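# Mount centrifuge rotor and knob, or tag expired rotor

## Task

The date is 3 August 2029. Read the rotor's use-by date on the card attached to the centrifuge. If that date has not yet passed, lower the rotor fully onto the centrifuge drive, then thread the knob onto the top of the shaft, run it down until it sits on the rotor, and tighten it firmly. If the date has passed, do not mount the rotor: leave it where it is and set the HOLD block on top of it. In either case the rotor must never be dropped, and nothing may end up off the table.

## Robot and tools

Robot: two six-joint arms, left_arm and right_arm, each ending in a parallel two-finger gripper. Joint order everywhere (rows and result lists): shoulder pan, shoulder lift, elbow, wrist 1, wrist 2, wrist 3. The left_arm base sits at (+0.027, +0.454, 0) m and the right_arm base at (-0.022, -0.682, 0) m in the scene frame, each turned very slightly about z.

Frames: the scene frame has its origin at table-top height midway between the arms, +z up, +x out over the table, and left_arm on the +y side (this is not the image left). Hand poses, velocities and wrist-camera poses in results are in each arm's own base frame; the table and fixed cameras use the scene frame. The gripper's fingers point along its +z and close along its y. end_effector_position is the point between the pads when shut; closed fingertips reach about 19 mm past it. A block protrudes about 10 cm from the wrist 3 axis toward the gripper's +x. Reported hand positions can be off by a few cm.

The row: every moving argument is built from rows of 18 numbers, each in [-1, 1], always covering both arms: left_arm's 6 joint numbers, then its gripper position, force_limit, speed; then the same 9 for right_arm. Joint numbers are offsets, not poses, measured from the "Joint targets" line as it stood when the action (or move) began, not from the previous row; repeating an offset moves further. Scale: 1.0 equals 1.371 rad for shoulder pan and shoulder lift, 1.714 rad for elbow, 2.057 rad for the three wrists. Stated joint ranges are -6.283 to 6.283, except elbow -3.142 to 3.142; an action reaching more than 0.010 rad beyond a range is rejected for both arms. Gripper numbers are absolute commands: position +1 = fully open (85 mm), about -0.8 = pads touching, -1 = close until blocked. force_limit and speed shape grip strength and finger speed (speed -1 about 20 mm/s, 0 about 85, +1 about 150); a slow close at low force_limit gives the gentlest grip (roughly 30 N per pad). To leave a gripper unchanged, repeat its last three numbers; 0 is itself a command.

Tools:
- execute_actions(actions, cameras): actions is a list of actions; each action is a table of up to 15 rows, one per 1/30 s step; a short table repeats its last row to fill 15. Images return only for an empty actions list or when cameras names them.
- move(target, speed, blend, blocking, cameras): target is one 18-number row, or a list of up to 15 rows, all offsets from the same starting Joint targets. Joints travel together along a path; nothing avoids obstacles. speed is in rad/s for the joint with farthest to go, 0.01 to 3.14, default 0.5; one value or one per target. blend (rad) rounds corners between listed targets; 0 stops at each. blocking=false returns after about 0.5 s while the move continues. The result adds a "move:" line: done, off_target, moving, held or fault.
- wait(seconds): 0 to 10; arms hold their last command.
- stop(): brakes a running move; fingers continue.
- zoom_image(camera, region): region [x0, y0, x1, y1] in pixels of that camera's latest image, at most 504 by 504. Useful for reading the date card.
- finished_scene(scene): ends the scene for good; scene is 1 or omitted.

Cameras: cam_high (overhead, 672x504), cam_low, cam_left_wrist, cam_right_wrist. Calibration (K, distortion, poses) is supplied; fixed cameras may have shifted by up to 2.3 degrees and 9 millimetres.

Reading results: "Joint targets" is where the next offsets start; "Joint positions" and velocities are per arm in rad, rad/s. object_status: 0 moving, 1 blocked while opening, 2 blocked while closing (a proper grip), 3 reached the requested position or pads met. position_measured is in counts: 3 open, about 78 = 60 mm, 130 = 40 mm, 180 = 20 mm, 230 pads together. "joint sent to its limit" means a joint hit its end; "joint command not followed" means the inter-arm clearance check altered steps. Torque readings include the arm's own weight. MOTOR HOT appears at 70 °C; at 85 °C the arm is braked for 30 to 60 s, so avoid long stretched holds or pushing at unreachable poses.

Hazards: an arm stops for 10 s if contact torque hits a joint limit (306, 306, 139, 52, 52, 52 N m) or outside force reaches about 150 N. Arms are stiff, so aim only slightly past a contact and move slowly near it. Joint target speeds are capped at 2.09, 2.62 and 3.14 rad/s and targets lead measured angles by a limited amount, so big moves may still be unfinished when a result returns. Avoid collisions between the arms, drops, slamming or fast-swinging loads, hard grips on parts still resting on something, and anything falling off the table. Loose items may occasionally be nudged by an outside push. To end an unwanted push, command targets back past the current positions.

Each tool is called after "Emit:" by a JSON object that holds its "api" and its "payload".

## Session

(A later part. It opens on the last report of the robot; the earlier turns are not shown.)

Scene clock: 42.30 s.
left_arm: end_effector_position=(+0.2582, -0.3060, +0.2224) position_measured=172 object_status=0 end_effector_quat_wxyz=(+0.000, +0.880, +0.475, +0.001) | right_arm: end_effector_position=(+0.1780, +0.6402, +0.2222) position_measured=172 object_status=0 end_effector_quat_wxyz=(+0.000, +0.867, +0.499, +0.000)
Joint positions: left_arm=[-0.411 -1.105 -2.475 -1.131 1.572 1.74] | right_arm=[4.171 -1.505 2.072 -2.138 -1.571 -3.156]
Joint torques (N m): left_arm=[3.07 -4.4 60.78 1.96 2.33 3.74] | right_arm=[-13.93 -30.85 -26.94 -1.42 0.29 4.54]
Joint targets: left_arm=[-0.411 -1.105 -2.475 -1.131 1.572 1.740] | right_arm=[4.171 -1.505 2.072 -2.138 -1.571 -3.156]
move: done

Emit:
{"api": "move", "payload": {"target": [[0,0.0214,0.0229,-0.0335,0,0,-1,0.6,-1,0,-0.0186,-0.0174,0.027,0,0,-1,0.6,-1],[0,0.0621,0.1038,-0.1286,0,0,-1,0.6,-1,0,-0.0668,-0.0793,0.1107,0,0,-1,0.6,-1],[0.0288,0.0172,0.2130,-0.1896,0,0.0412,-1,0.6,-1,-0.0366,-0.0759,-0.1677,0.1904,0,-0.0026,-1,0.6,-1],[0.0565,-0.0522,0.3145,-0.228,0,0.0868,-1,0.6,-1,-0.0794,-0.058,-0.2533,0.2498,0,-0.004,-1,0.6,-1],[0.081,-0.1385,0.4205,-0.2588,0,0.1358,-1,0.6,-1,-0.126,-0.0198,-0.3454,0.3011,0,-0.0024,-1,0.6,-1]], "speed": [0.06,0.15,0.2,0.2,0.2], "blend": 0.02, "cameras": ["all"]}}

Scene clock: 49.60 s.
left_arm: end_effector_position=(+0.4433, -0.3229, +0.5596) position_measured=172 object_status=2 end_effector_quat_wxyz=(-0.001, +0.917, +0.400, +0.000) | right_arm: end_effector_position=(+0.3326, +0.6544, +0.5596) position_measured=172 object_status=2 end_effector_quat_wxyz=(+0.000, +0.906, +0.424, +0.000)
Joint positions: left_arm=[-0.3 -1.295 -1.754 -1.664 1.572 2.019] | right_arm=[3.998 -1.532 1.48 -1.519 -1.571 -3.161]
Joint torques (N m): left_arm=[-13.14 51.76 126.33 0.15 -4.86 6.04] | right_arm=[-21.59 -42.75 -78.42 -23.27 -0.27 4.3]
Joint targets: left_arm=[-0.300 -1.295 -1.754 -1.664 1.572 2.019] | right_arm=[3.998 -1.532 1.480 -1.519 -1.571 -3.161]
move: done
camera_calibration:
cam_left_wrist: T_world_to_cam=[[0.728693, -0.684605, -0.0179636, -0.523138], [-0.637363, -0.687538, 0.347936, -0.115344], [-0.25055, -0.242089, -0.937346, 0.687717], [0, 0, 0, 1]] pos_world=[0.479998, -0.270957, 0.675364]
cam_right_wrist: T_world_to_cam=[[0.776086, -0.630555, -0.00952198, 0.166314], [-0.589322, -0.730545, 0.344968, 0.503595], [-0.224478, -0.262114, -0.938566, 0.901429], [0, 0, 0, 1]] pos_world=[0.370056, 0.709046, 0.67391]

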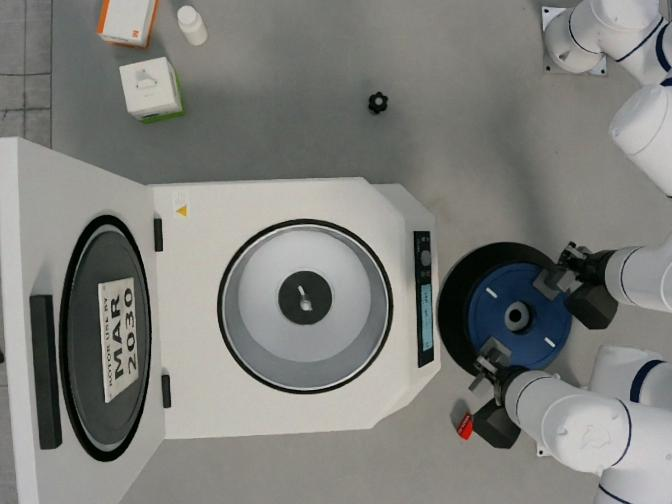

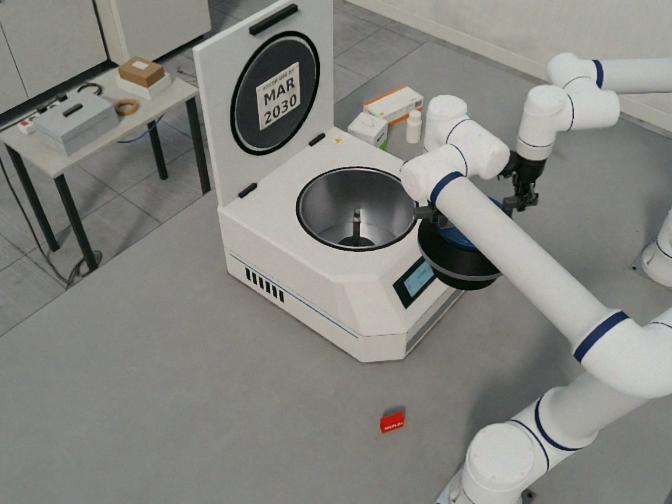

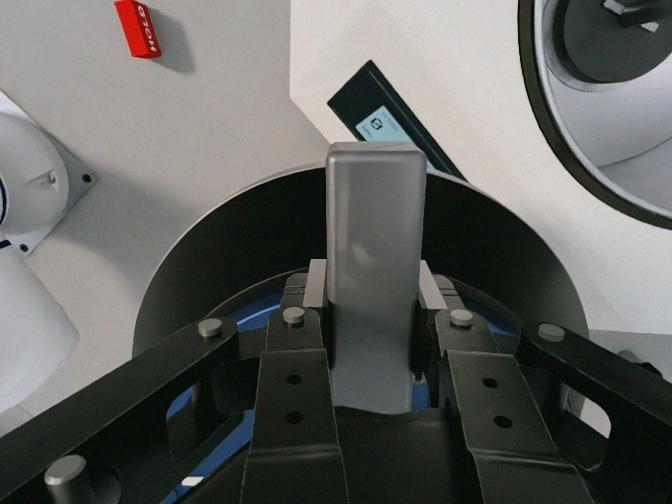

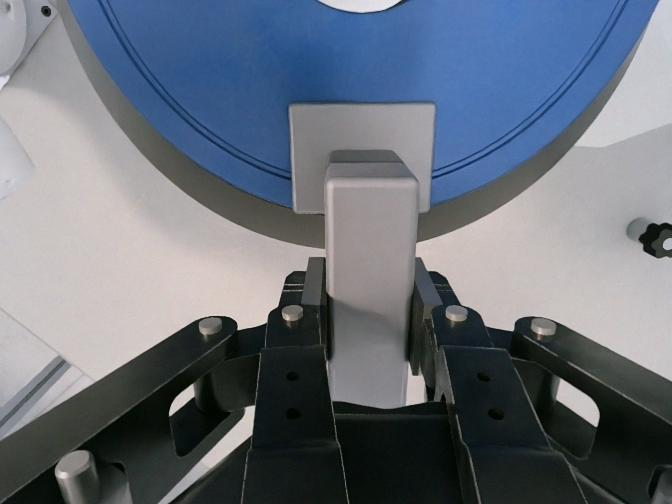

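Emit:
{"api": "move", "payload": {"target": [[0.0255,-0.1222,0.0777,0.017,0,0.066,-1,0.6,-1,-0.0603,0.0662,-0.058,0.0043,0,0.0085,-1,0.6,-1],[0.0425,-0.2467,0.1749,0.019,0,0.1261,-1,0.6,-1,-0.1112,0.1438,-0.1325,0.0146,0,0.0235,-1,0.6,-1],[0.0538,-0.3667,0.2858,0.0066,0,0.1799,-1,0.6,-1,-0.1519,0.2289,-0.2218,0.0323,0,0.0425,-1,0.6,-1],[0.0621,-0.4956,0.4235,-0.0223,0,0.2315,-1,0.6,-1,-0.1862,0.328,-0.3362,0.0616,0,0.0658,-1,0.6,-1]], "speed": 0.2, "blend": 0.02, "cameras": ["all"]}}

Emit:
{"api": "zoom_image", "payload": {"camera": "cam_high", "region": [200, 200, 440, 400]}}

Emit:
{"api": "zoom_image", "payload": {"camera": "cam_low", "region": [270, 100, 470, 280]}}

Scene clock: 54.40 s.
left_arm: end_effector_position=(+0.8660, -0.3708, +0.5596) position_measured=172 object_status=2 end_effector_quat_wxyz=(+0.000, +0.977, +0.214, +0.000) | right_arm: end_effector_position=(+0.6986, +0.6942, +0.5598) position_measured=172 object_status=2 end_effector_quat_wxyz=(+0.000, +0.971, +0.240, +0.000)
Joint positions: left_arm=[-0.215 -1.975 -1.028 -1.71 1.572 2.495] | right_arm=[3.743 -1.082 0.904 -1.392 -1.571 -3.026]
Joint torques (N m): left_arm=[47.61 132.33 133.58 7.68 5.34 5.28] | right_arm=[-13.64 -98.78 -66.92 0.91 -0.48 5.26]
Joint targets: left_arm=[-0.215 -1.975 -1.028 -1.710 1.572 2.495] | right_arm=[3.743 -1.082 0.903 -1.392 -1.571 -3.026]
move: done
camera_calibration:
cam_left_wrist: T_world_to_cam=[[0.412766, -0.910664, -0.0177643, -0.67431], [-0.851271, -0.392637, 0.3481, 0.415716], [-0.323977, -0.128562, -0.937289, 0.887722], [0, 0, 0, 1]] pos_world=[0.919821, -0.336718, 0.675363]
cam_right_wrist: T_world_to_cam=[[0.477508, -0.878576, -0.00952254, 0.288033], [-0.823031, -0.451061, 0.345201, 0.717398], [-0.30758, -0.156999, -0.938481, 0.979255], [0, 0, 0, 1]] pos_world=[0.754102, 0.730391, 0.674109]

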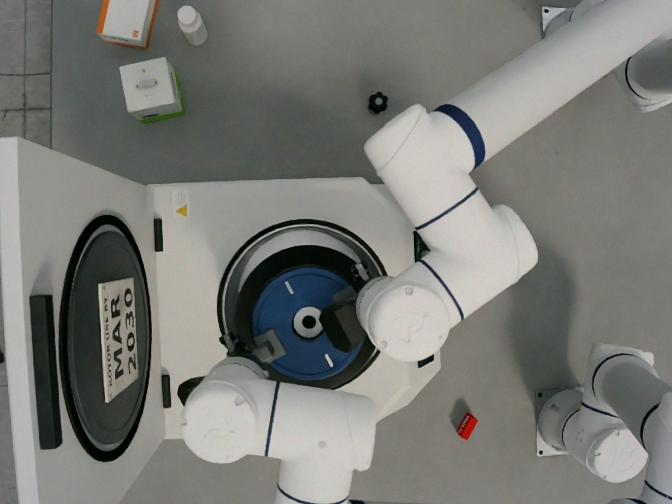

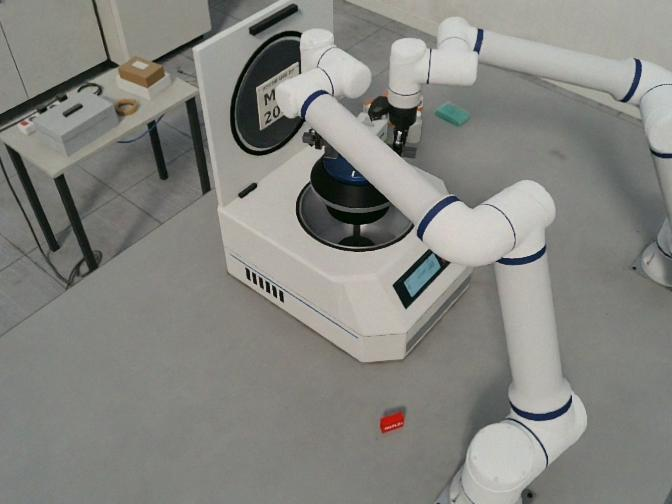

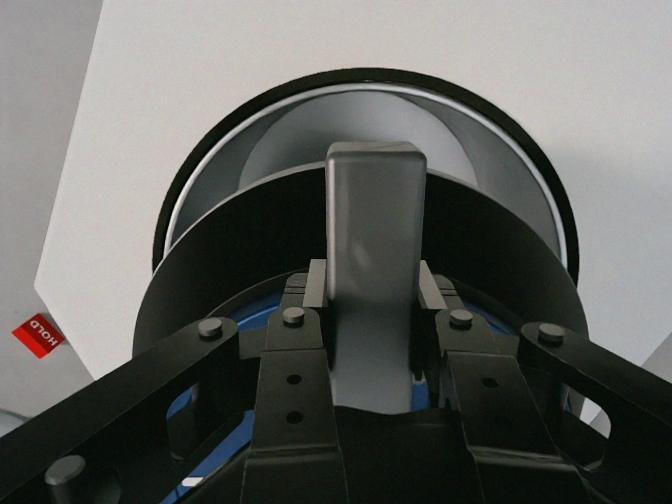

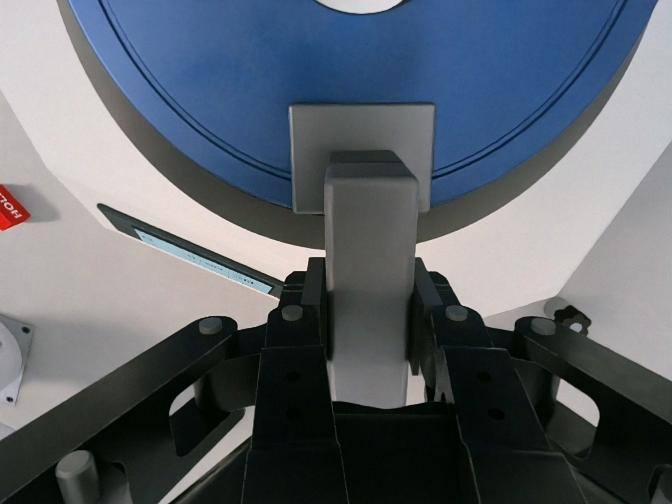

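Scaled by 2.100.

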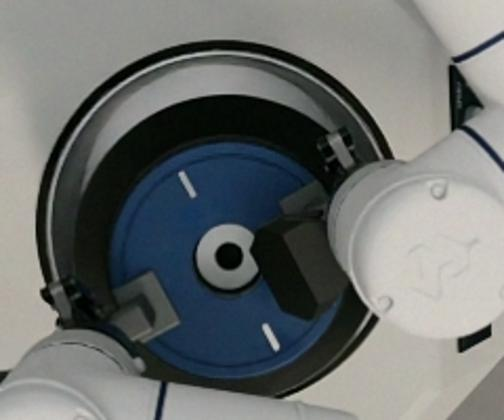

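Scaled by 2.520.

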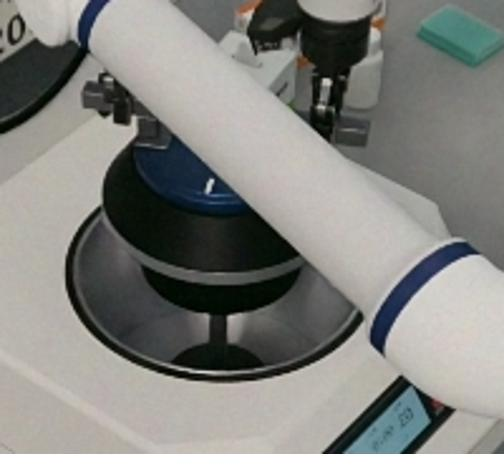

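Emit:
{"api": "move", "payload": {"target": [-0.0071,-0.005,-0.0332,0.0313,0,0.0055,-1,0.6,-1,-0.0047,-0.0118,0.0536,-0.0367,0,0.0073,-1,0.6,-1], "speed": 0.08, "cameras": ["all"]}}

Emit:
{"api": "zoom_image", "payload": {"camera": "cam_high", "region": [200, 200, 420, 410]}}

Emit:
{"api": "zoom_image", "payload": {"camera": "cam_low", "region": [280, 140, 440, 270]}}

Emit:
{"api": "zoom_image", "payload": {"camera": "cam_left_wrist", "region": [120, 20, 620, 400]}}

Scene clock: 58.23 s.
left_arm: end_effector_position=(+0.8702, -0.3809, +0.5219) position_measured=172 object_status=2 end_effector_quat_wxyz=(+0.000, +0.979, +0.204, +0.000) | right_arm: end_effector_position=(+0.7008, +0.6881, +0.5216) position_measured=172 object_status=2 end_effector_quat_wxyz=(+0.000, +0.973, +0.230, +0.000)
Joint positions: left_arm=[-0.225 -1.982 -1.085 -1.645 1.572 2.507] | right_arm=[3.736 -1.098 0.995 -1.468 -1.571 -3.011]
Joint torques (N m): left_arm=[34.94 126.35 110.06 15.39 7.44 6.16] | right_arm=[-15.49 -121.6 -45.88 -4.65 -1.14 6.09]
Joint targets: left_arm=[-0.225 -1.982 -1.085 -1.645 1.572 2.507] | right_arm=[3.736 -1.098 0.995 -1.468 -1.571 -3.011]
move: done
camera_calibration:
cam_left_wrist: T_world_to_cam=[[0.393456, -0.919177, -0.0174646, -0.672572], [-0.859607, -0.37456, 0.347535, 0.44281], [-0.325988, -0.121727, -0.937504, 0.856958], [0, 0, 0, 1]] pos_world=[0.924628, -0.348039, 0.637764]
cam_right_wrist: T_world_to_cam=[[0.458491, -0.888647, -0.00960134, 0.301572], [-0.832481, -0.433243, 0.345364, 0.723925], [-0.311066, -0.150353, -0.93842, 0.940976], [0, 0, 0, 1]] pos_world=[0.757092, 0.723105, 0.635908]

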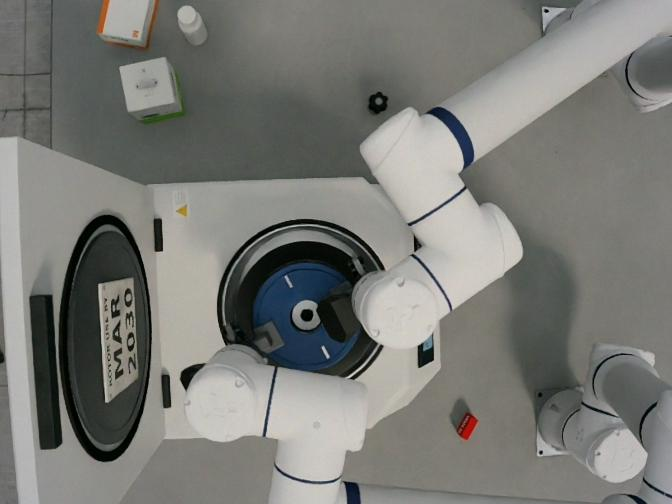

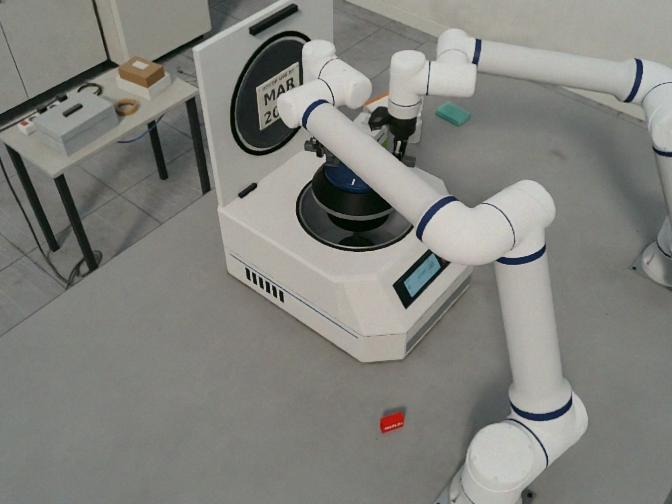

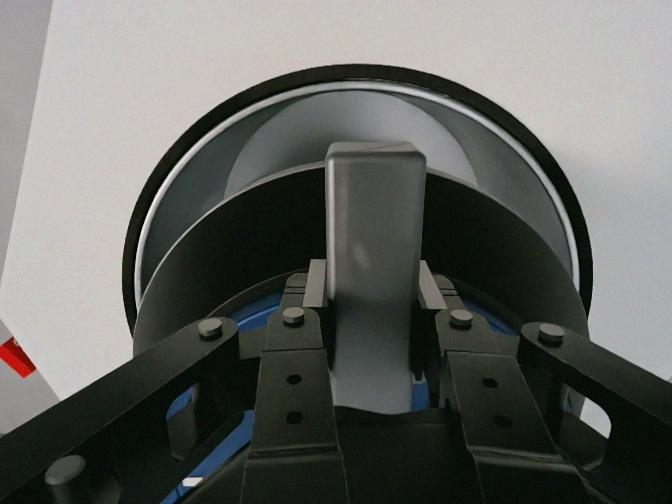

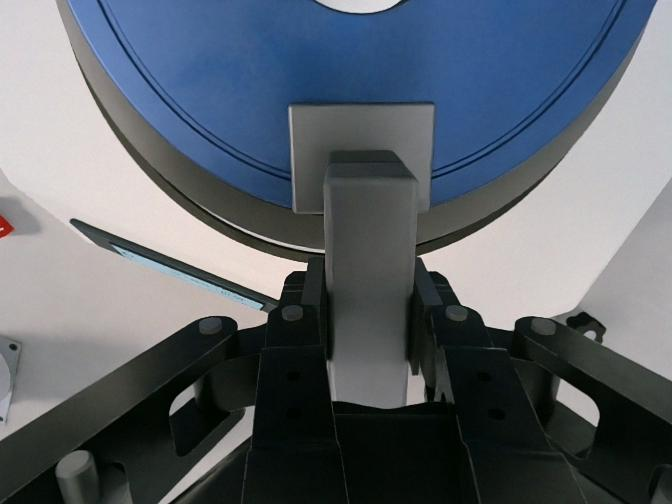

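Scaled by 2.291.

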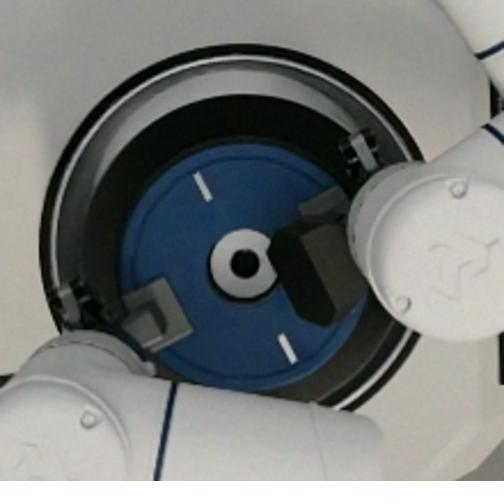

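Scaled by 3.150.

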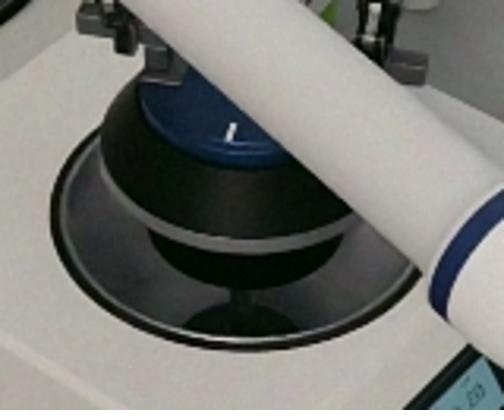

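Scaled by 1.008.

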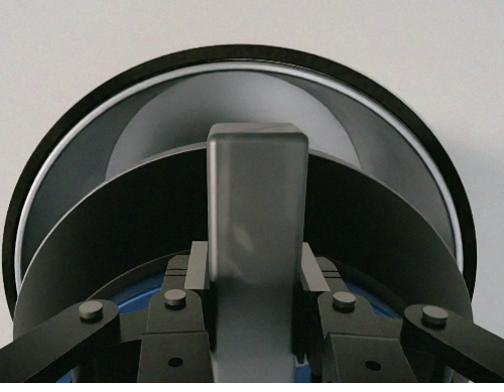

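Emit:
{"api": "zoom_image", "payload": {"camera": "cam_low", "region": [310, 190, 400, 255]}}

Scaled by 5.600.

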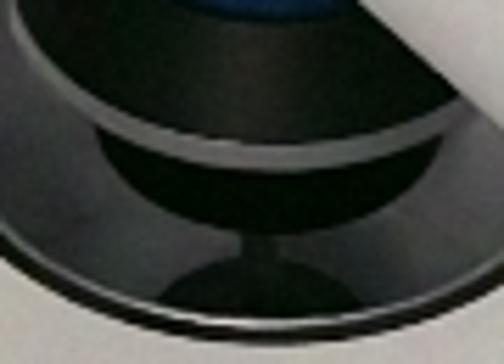

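Emit:
{"api": "move", "payload": {"target": [0.0004,0.0003,-0.0307,0.0252,0,0,-1,0.6,-1,-0.0002,-0.0017,0.0327,-0.0261,0,-0.0004,-1,0.6,-1], "speed": 0.05, "cameras": ["all"]}}

Emit:
{"api": "zoom_image", "payload": {"camera": "cam_high", "region": [280, 290, 330, 340]}}

Emit:
{"api": "zoom_image", "payload": {"camera": "cam_low", "region": [310, 190, 400, 255]}}

Scene clock: 60.70 s.
left_arm: end_effector_position=(+0.8715, -0.3807, +0.4922) position_measured=172 object_status=2 end_effector_quat_wxyz=(+0.000, +0.979, +0.204, +0.000) | right_arm: end_effector_position=(+0.7018, +0.6885, +0.4917) position_measured=172 object_status=2 end_effector_quat_wxyz=(+0.000, +0.973, +0.230, +0.000)
Joint positions: left_arm=[-0.224 -1.981 -1.137 -1.594 1.572 2.507] | right_arm=[3.736 -1.1 1.051 -1.521 -1.571 -3.012]
Joint torques (N m): left_arm=[58.83 159.7 116.65 15.6 7.31 4.93] | right_arm=[-14 -120.84 -46.39 -4.53 -3.9 -3.49]
Joint targets: left_arm=[-0.224 -1.981 -1.138 -1.593 1.572 2.507] | right_arm=[3.736 -1.100 1.051 -1.521 -1.571 -3.012]
move: done
camera_calibration:
cam_left_wrist: T_world_to_cam=[[0.393909, -0.918978, -0.0177759, -0.673488], [-0.859286, -0.37505, 0.347801, 0.453767], [-0.326289, -0.121727, -0.9374, 0.829696], [0, 0, 0, 1]] pos_world=[0.925928, -0.347739, 0.607964]
cam_right_wrist: T_world_to_cam=[[0.458918, -0.888427, -0.00959429, 0.300695], [-0.832249, -0.433629, 0.345439, 0.735317], [-0.311057, -0.150543, -0.938392, 0.913402], [0, 0, 0, 1]] pos_world=[0.758092, 0.723507, 0.606008]

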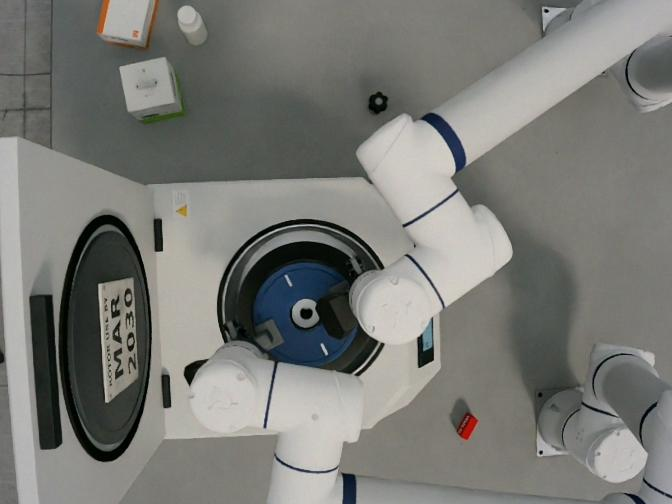

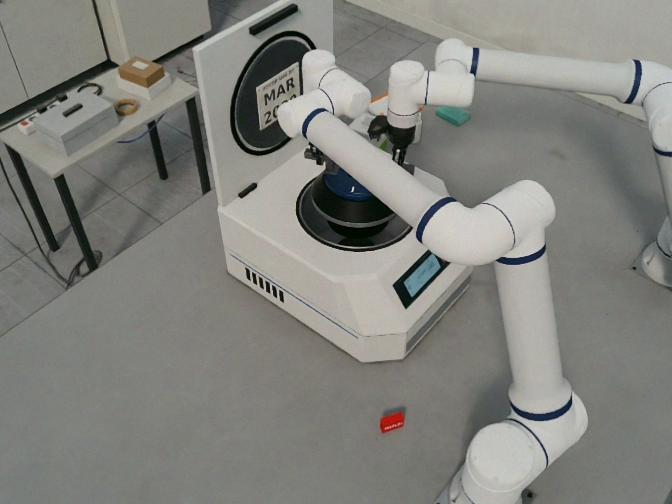

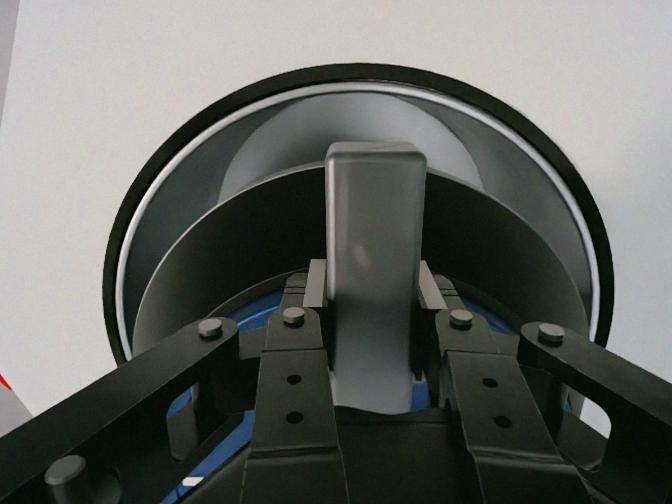

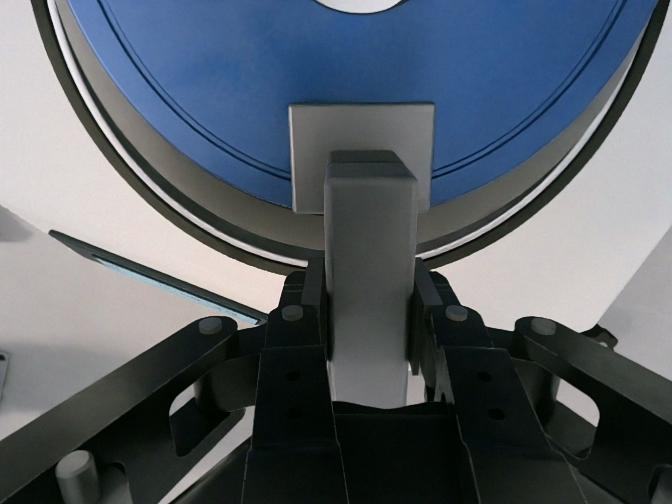

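Scaled by 10.080.

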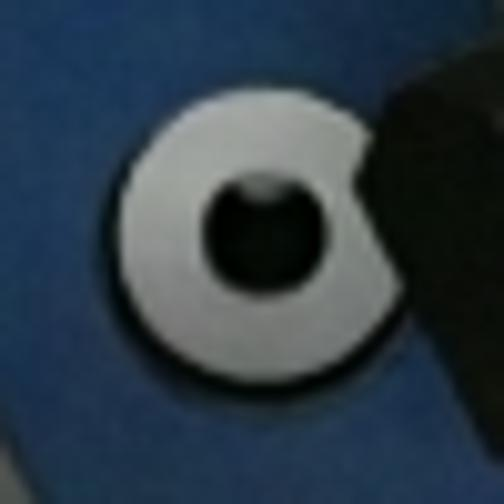

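Scaled by 5.600.

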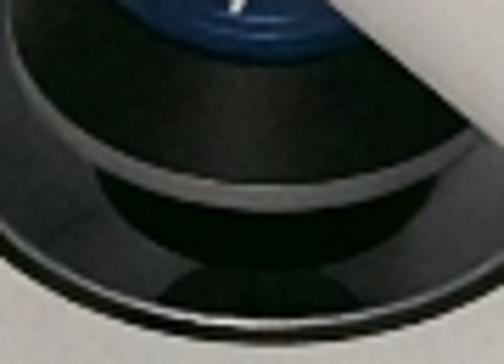

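Emit:
{"api": "move", "payload": {"target": [0,-0.0002,-0.0304,0.0254,0,0,-1,0.6,-1,0,-0.001,0.0317,-0.0257,0,0,-1,0.6,-1], "speed": 0.05, "cameras": ["all"]}}

Emit:
{"api": "zoom_image", "payload": {"camera": "cam_high", "region": [280, 290, 330, 340]}}

Emit:
{"api": "zoom_image", "payload": {"camera": "cam_low", "region": [310, 190, 400, 255]}}

Scene clock: 63.80 s.
left_arm: end_effector_position=(+0.8715, -0.3807, +0.4622) position_measured=172 object_status=2 end_effector_quat_wxyz=(-0.001, +0.979, +0.204, +0.000) | right_arm: end_effector_position=(+0.7018, +0.6884, +0.4618) position_measured=172 object_status=2 end_effector_quat_wxyz=(+0.000, +0.973, +0.230, +0.000)
Joint positions: left_arm=[-0.224 -1.982 -1.19 -1.541 1.572 2.507] | right_arm=[3.736 -1.102 1.105 -1.574 -1.571 -3.012]
Joint torques (N m): left_arm=[33.21 116.3 95.89 13.8 6.21 2.24] | right_arm=[-13.46 -131.12 -46.18 0.2 -3.84 -3.29]
Joint targets: left_arm=[-0.224 -1.982 -1.190 -1.541 1.572 2.507] | right_arm=[3.736 -1.102 1.106 -1.574 -1.571 -3.012]
move: done
camera_calibration:
cam_left_wrist: T_world_to_cam=[[0.39393, -0.918967, -0.017827, -0.674008], [-0.859242, -0.375076, 0.347881, 0.464105], [-0.326378, -0.121723, -0.937369, 0.80164], [0, 0, 0, 1]] pos_world=[0.925928, -0.347739, 0.577964]
cam_right_wrist: T_world_to_cam=[[0.458932, -0.88842, -0.00955386, 0.30037], [-0.832209, -0.433611, 0.345557, 0.745534], [-0.311142, -0.150636, -0.938349, 0.885451], [0, 0, 0, 1]] pos_world=[0.758092, 0.723507, 0.576107]

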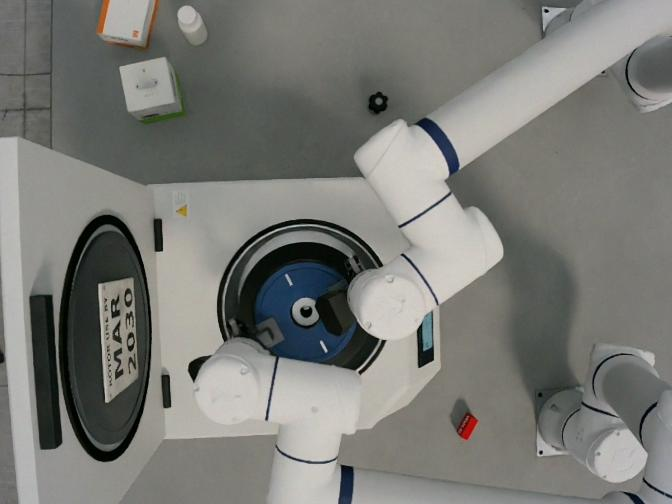

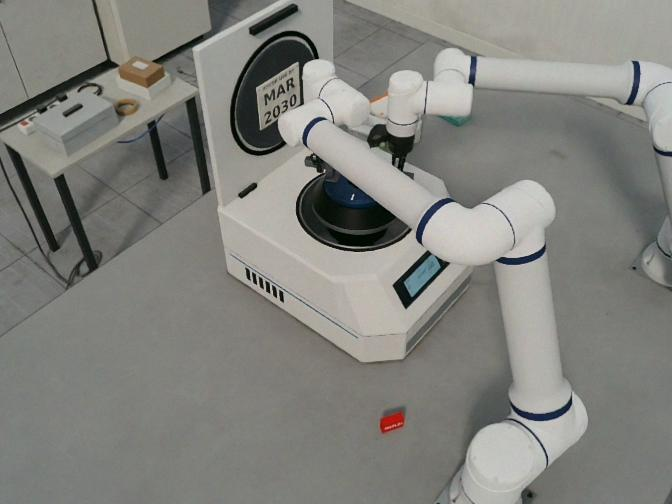

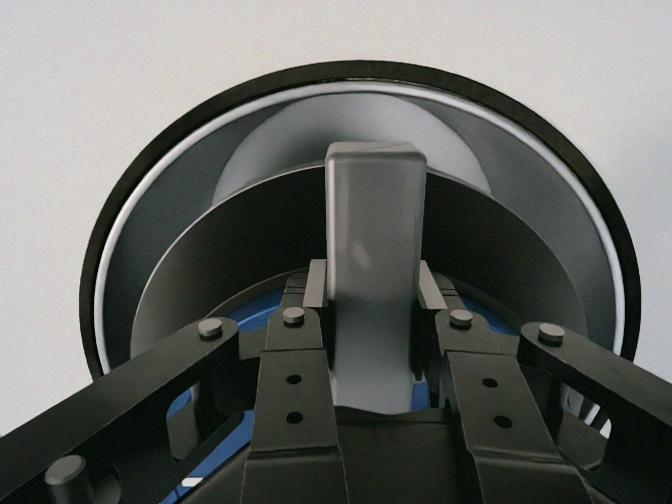

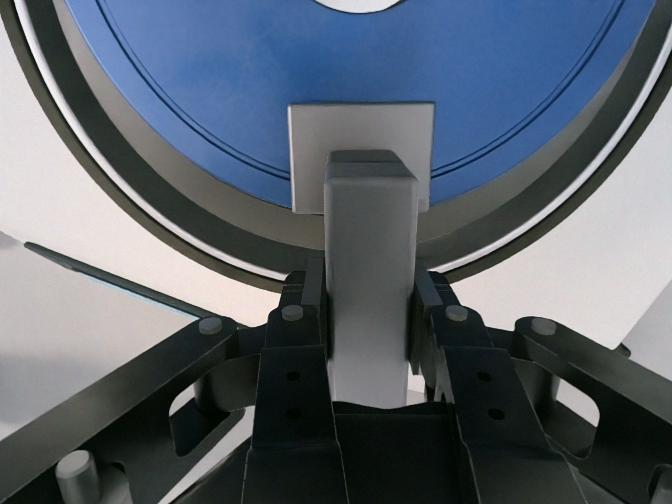

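Scaled by 10.080.

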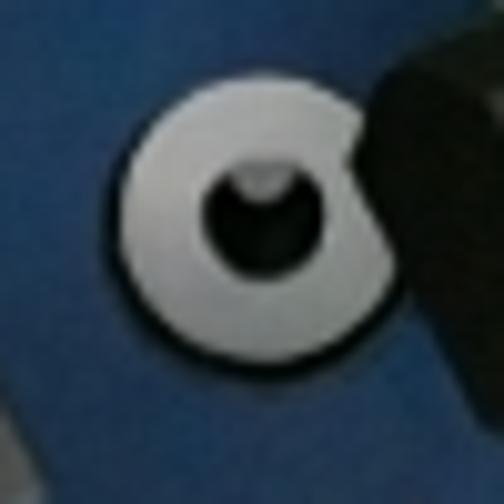

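Scaled by 5.600.

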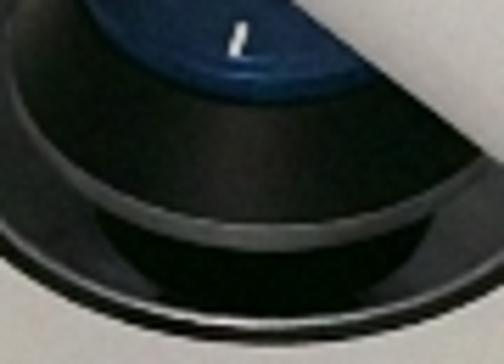

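Emit:
{"api": "move", "payload": {"target": [[0,-0.0023,-0.0299,0.0267,0,0,-1,0.6,-1,0,0.0013,0.0307,-0.0268,0,0,-1,0.6,-1],[0,-0.006,-0.0561,0.051,0,0,-1,0.6,-1,0,0.0049,0.0576,-0.0517,0,0,-1,0.6,-1]], "speed": 0.05, "blend": 0.01, "cameras": ["cam_high","cam_low"]}}

Emit:
{"api": "zoom_image", "payload": {"camera": "cam_high", "region": [280, 290, 330, 340]}}

Emit:
{"api": "zoom_image", "payload": {"camera": "cam_low", "region": [290, 165, 420, 255]}}

Scene clock: 67.30 s.
left_arm: end_effector_position=(+0.8714, -0.3806, +0.4008) position_measured=172 object_status=2 end_effector_quat_wxyz=(+0.000, +0.979, +0.204, +0.000) | right_arm: end_effector_position=(+0.7022, +0.6887, +0.4000) position_measured=172 object_status=2 end_effector_quat_wxyz=(+0.000, +0.973, +0.230, +0.000)
Joint positions: left_arm=[-0.224 -1.99 -1.286 -1.436 1.572 2.507] | right_arm=[3.736 -1.095 1.204 -1.68 -1.571 -3.012]
Joint torques (N m): left_arm=[23.64 131.49 97.75 9.31 0.63 -0.59] | right_arm=[-11.78 -93.78 -47.75 -11.84 -3.24 -2.65]
Joint targets: left_arm=[-0.224 -1.990 -1.286 -1.436 1.572 2.507] | right_arm=[3.736 -1.095 1.204 -1.681 -1.571 -3.012]
move: done
Images, in order (width x height): cam_high 672x504, cam_low 672x504.

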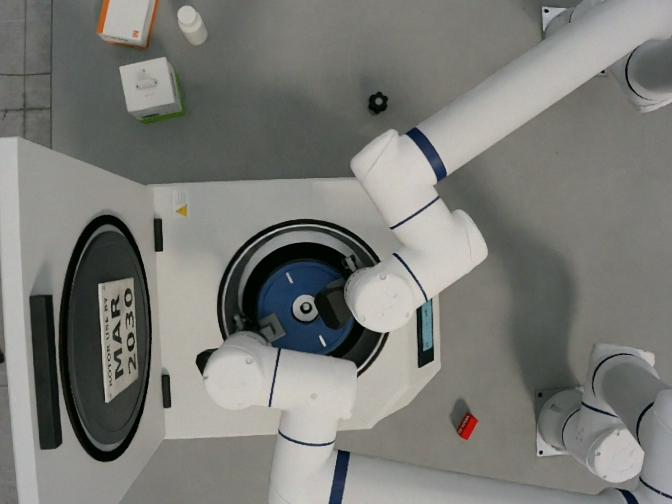

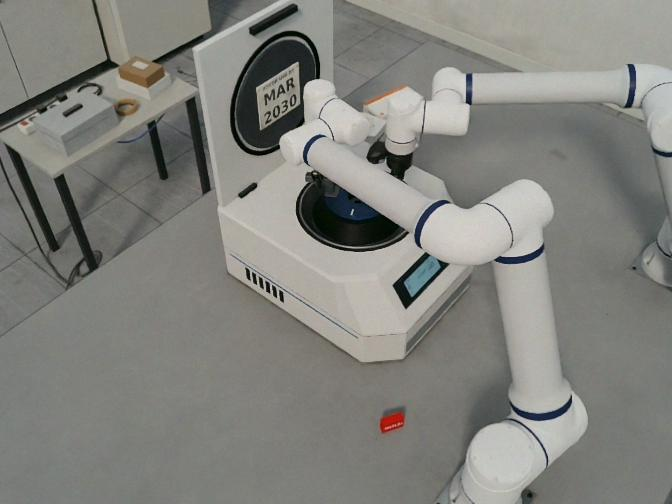

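Scaled by 10.080.

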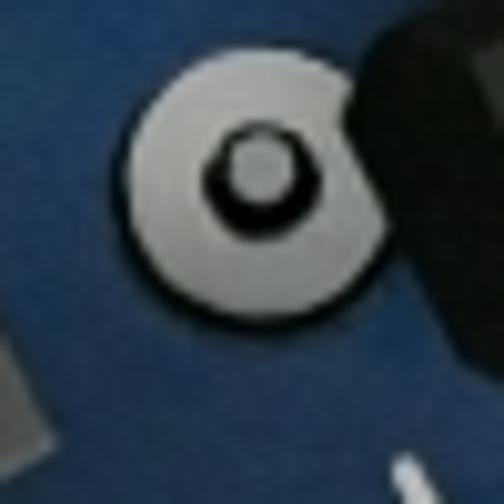

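Scaled by 3.877.

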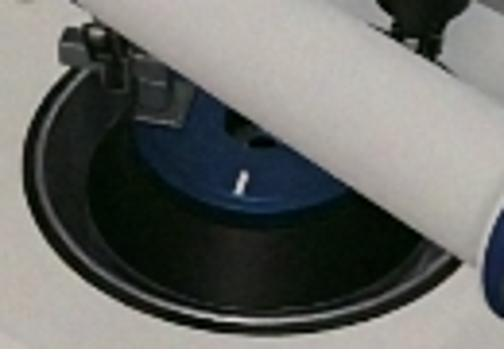

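Emit:
{"api": "move", "payload": {"target": [[0,-0.0062,-0.0242,0.0241,0,0,-1,0.6,-1,0,0.0046,0.0253,-0.0235,0,0,-1,0.6,-1],[0,-0.014,-0.0467,0.048,0,0,-1,0.6,-1,0,0.0114,0.0482,-0.0472,0,0,-1,0.6,-1]], "speed": 0.04, "blend": 0.01, "cameras": ["all"]}}

Emit:
{"api": "zoom_image", "payload": {"camera": "cam_high", "region": [280, 280, 340, 340]}}

Emit:
{"api": "zoom_image", "payload": {"camera": "cam_low", "region": [290, 165, 420, 255]}}

Scene clock: 70.43 s.
left_arm: end_effector_position=(+0.8716, -0.3807, +0.3402) position_measured=172 object_status=2 end_effector_quat_wxyz=(-0.001, +0.979, +0.204, +0.000) | right_arm: end_effector_position=(+0.7016, +0.6884, +0.3400) position_measured=172 object_status=2 end_effector_quat_wxyz=(+0.000, +0.973, +0.230, +0.000)
Joint positions: left_arm=[-0.224 -2.009 -1.366 -1.338 1.572 2.507] | right_arm=[3.736 -1.08 1.287 -1.778 -1.571 -3.012]
Joint torques (N m): left_arm=[15.7 78.3 70.09 11.72 -0.03 -0.6] | right_arm=[-10.93 -112.21 -35.74 10.79 -6.1 -0.73]
Joint targets: left_arm=[-0.224 -2.009 -1.366 -1.338 1.572 2.507] | right_arm=[3.736 -1.079 1.287 -1.778 -1.571 -3.012]
move: done
camera_calibration:
cam_left_wrist: T_world_to_cam=[[0.393895, -0.918983, -0.0178129, -0.676292], [-0.859258, -0.375039, 0.347882, 0.506587], [-0.326378, -0.121723, -0.937369, 0.687395], [0, 0, 0, 1]] pos_world=[0.926028, -0.347839, 0.456064]
cam_right_wrist: T_world_to_cam=[[0.458893, -0.888441, -0.0095413, 0.299202], [-0.832154, -0.433533, 0.345787, 0.787293], [-0.311348, -0.150739, -0.938265, 0.771304], [0, 0, 0, 1]] pos_world=[0.757991, 0.723407, 0.454307]

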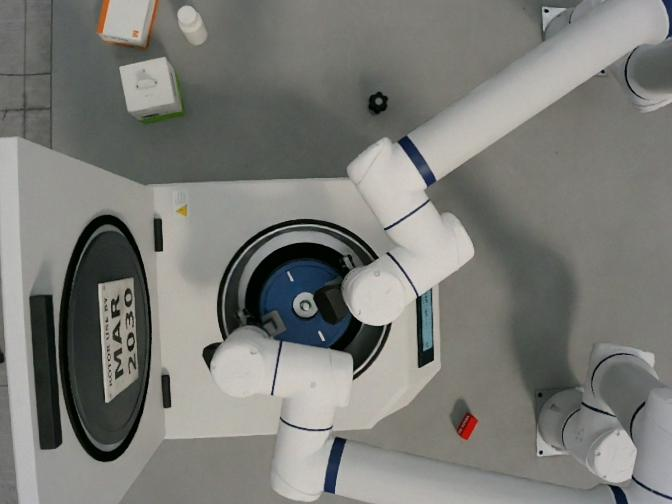

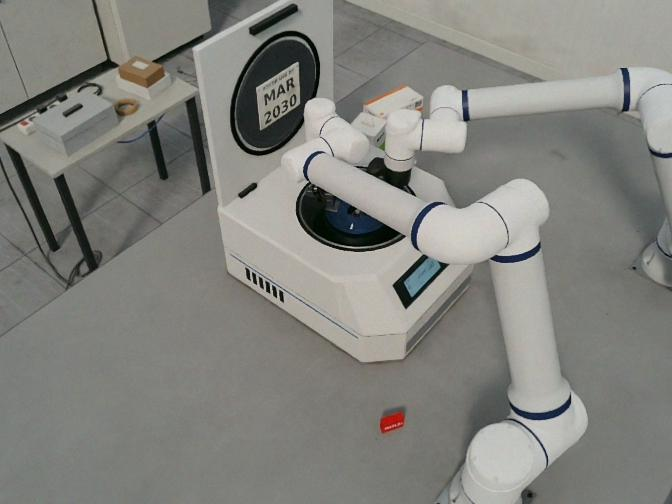

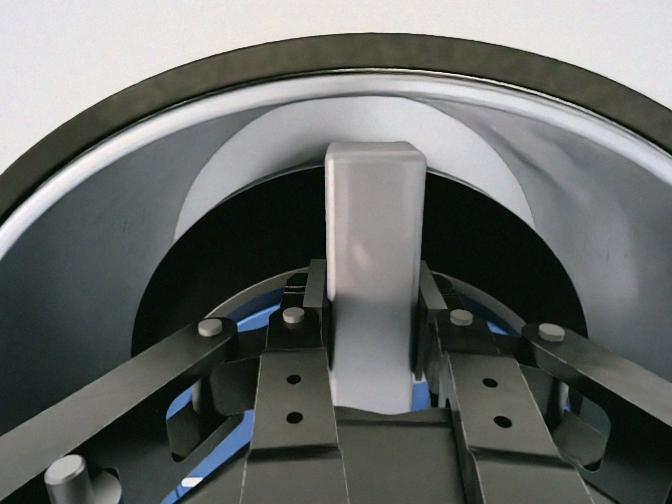

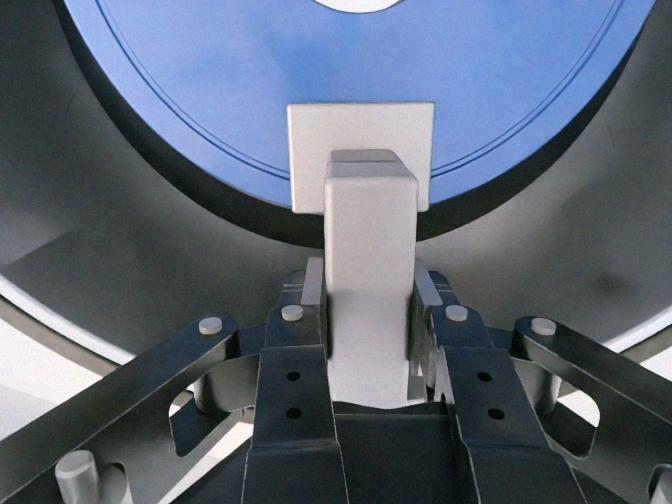

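Scaled by 8.400.

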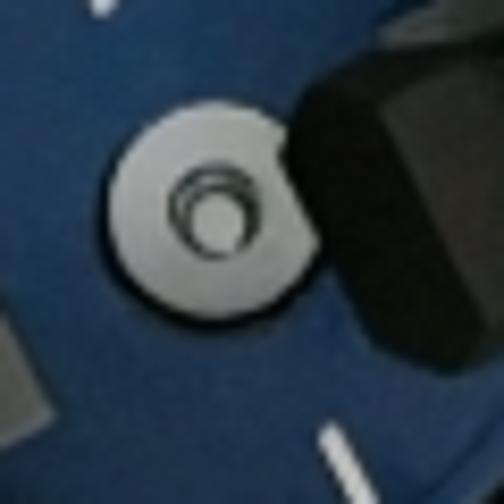

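Scaled by 3.877.

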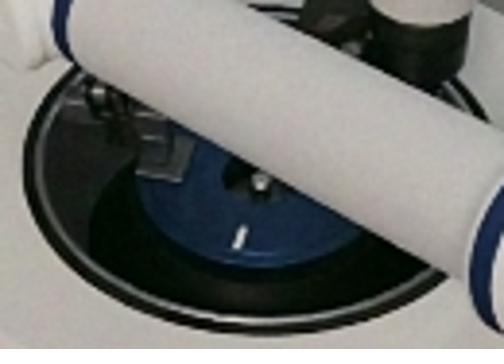

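Emit:
{"api": "move", "payload": {"target": [0,-0.0046,-0.0104,0.0117,0,0,-1,0.6,-1,0,0.0041,0.0106,-0.0116,0,0,-1,0.6,-1], "speed": 0.03}}

Emit:
{"api": "move", "payload": {"target": [0,-0.0031,-0.0069,0.0078,0,0,-1,0.6,-1,0,0.0027,0.0071,-0.0077,0,0,-1,0.6,-1], "speed": 0.02}}

Scene clock: 81.23 s.
left_arm: end_effector_position=(+0.8705, -0.3805, +0.3360) position_measured=172 object_status=2 end_effector_quat_wxyz=(-0.001, +0.979, +0.204, -0.001) | right_arm: end_effector_position=(+0.7011, +0.6889, +0.3330) position_measured=172 object_status=2 end_effector_quat_wxyz=(-0.001, +0.973, +0.230, -0.001)
Joint positions: left_arm=[-0.224 -2.01 -1.372 -1.333 1.572 2.507] | right_arm=[3.736 -1.077 1.296 -1.789 -1.569 -3.012]
Joint torques (N m): left_arm=[3.68 118.42 78.45 4.33 0.77 -0.17] | right_arm=[-4.03 -73.76 -40.16 -6.37 -1.21 -0.1]
Joint targets: left_arm=[-0.224 -2.010 -1.372 -1.333 1.572 2.507] | right_arm=[3.736 -1.077 1.296 -1.789 -1.569 -3.012]
Tool commands: left_gripper/position=-1.0 left_gripper/force_limit=+0.6 left_gripper/speed=-1.0 right_gripper/position=-1.0 right_gripper/force_limit=+0.6 right_gripper/speed=-1.0
FORCE FAULT: contact force on the right arm reached its limit, and that arm stopped. The contact can be on any part of that arm, not only on its tool. Since the last result, the stops that this result tells of count together as 19 of the actions that you can send in this scene. That arm's remaining commands of this call were not run. That arm is still stopped at the end of this call. That arm stays stopped for about 1 more second. Until then a move that you send moves the other arm only, and its call returns only when the move has ended. Once the stop has ended, the next robot result says so. If the stop ends while you think or write, that arm runs what you send next, counted from new Joint targets: where its joints stand when the stop ends. While its stop runs, that arm takes no new command, but its gripper still runs the gripper command that each later call begins with. Until it ends, the stop uses up actions while you think or wait. An arm that is not stopped still takes commands.
FORCE FAULT: contact force on the left arm reached its limit, and that arm stopped for 10 seconds. The contact can be on any part of that arm, not only on its tool. That arm's remaining commands of this call were not run. That arm's target is now where it stood when the stop ended, not its last command. That arm accepts commands again.
move: fault (left_arm, right_arm); left_arm: the wrist 1 is farthest, 0.019 rad from its target; right_arm: the wrist 1 is farthest, 0.013 rad from its target

not run: an earlier result of this reply reported a stop or a fault. Calls in your next reply go to the robot.


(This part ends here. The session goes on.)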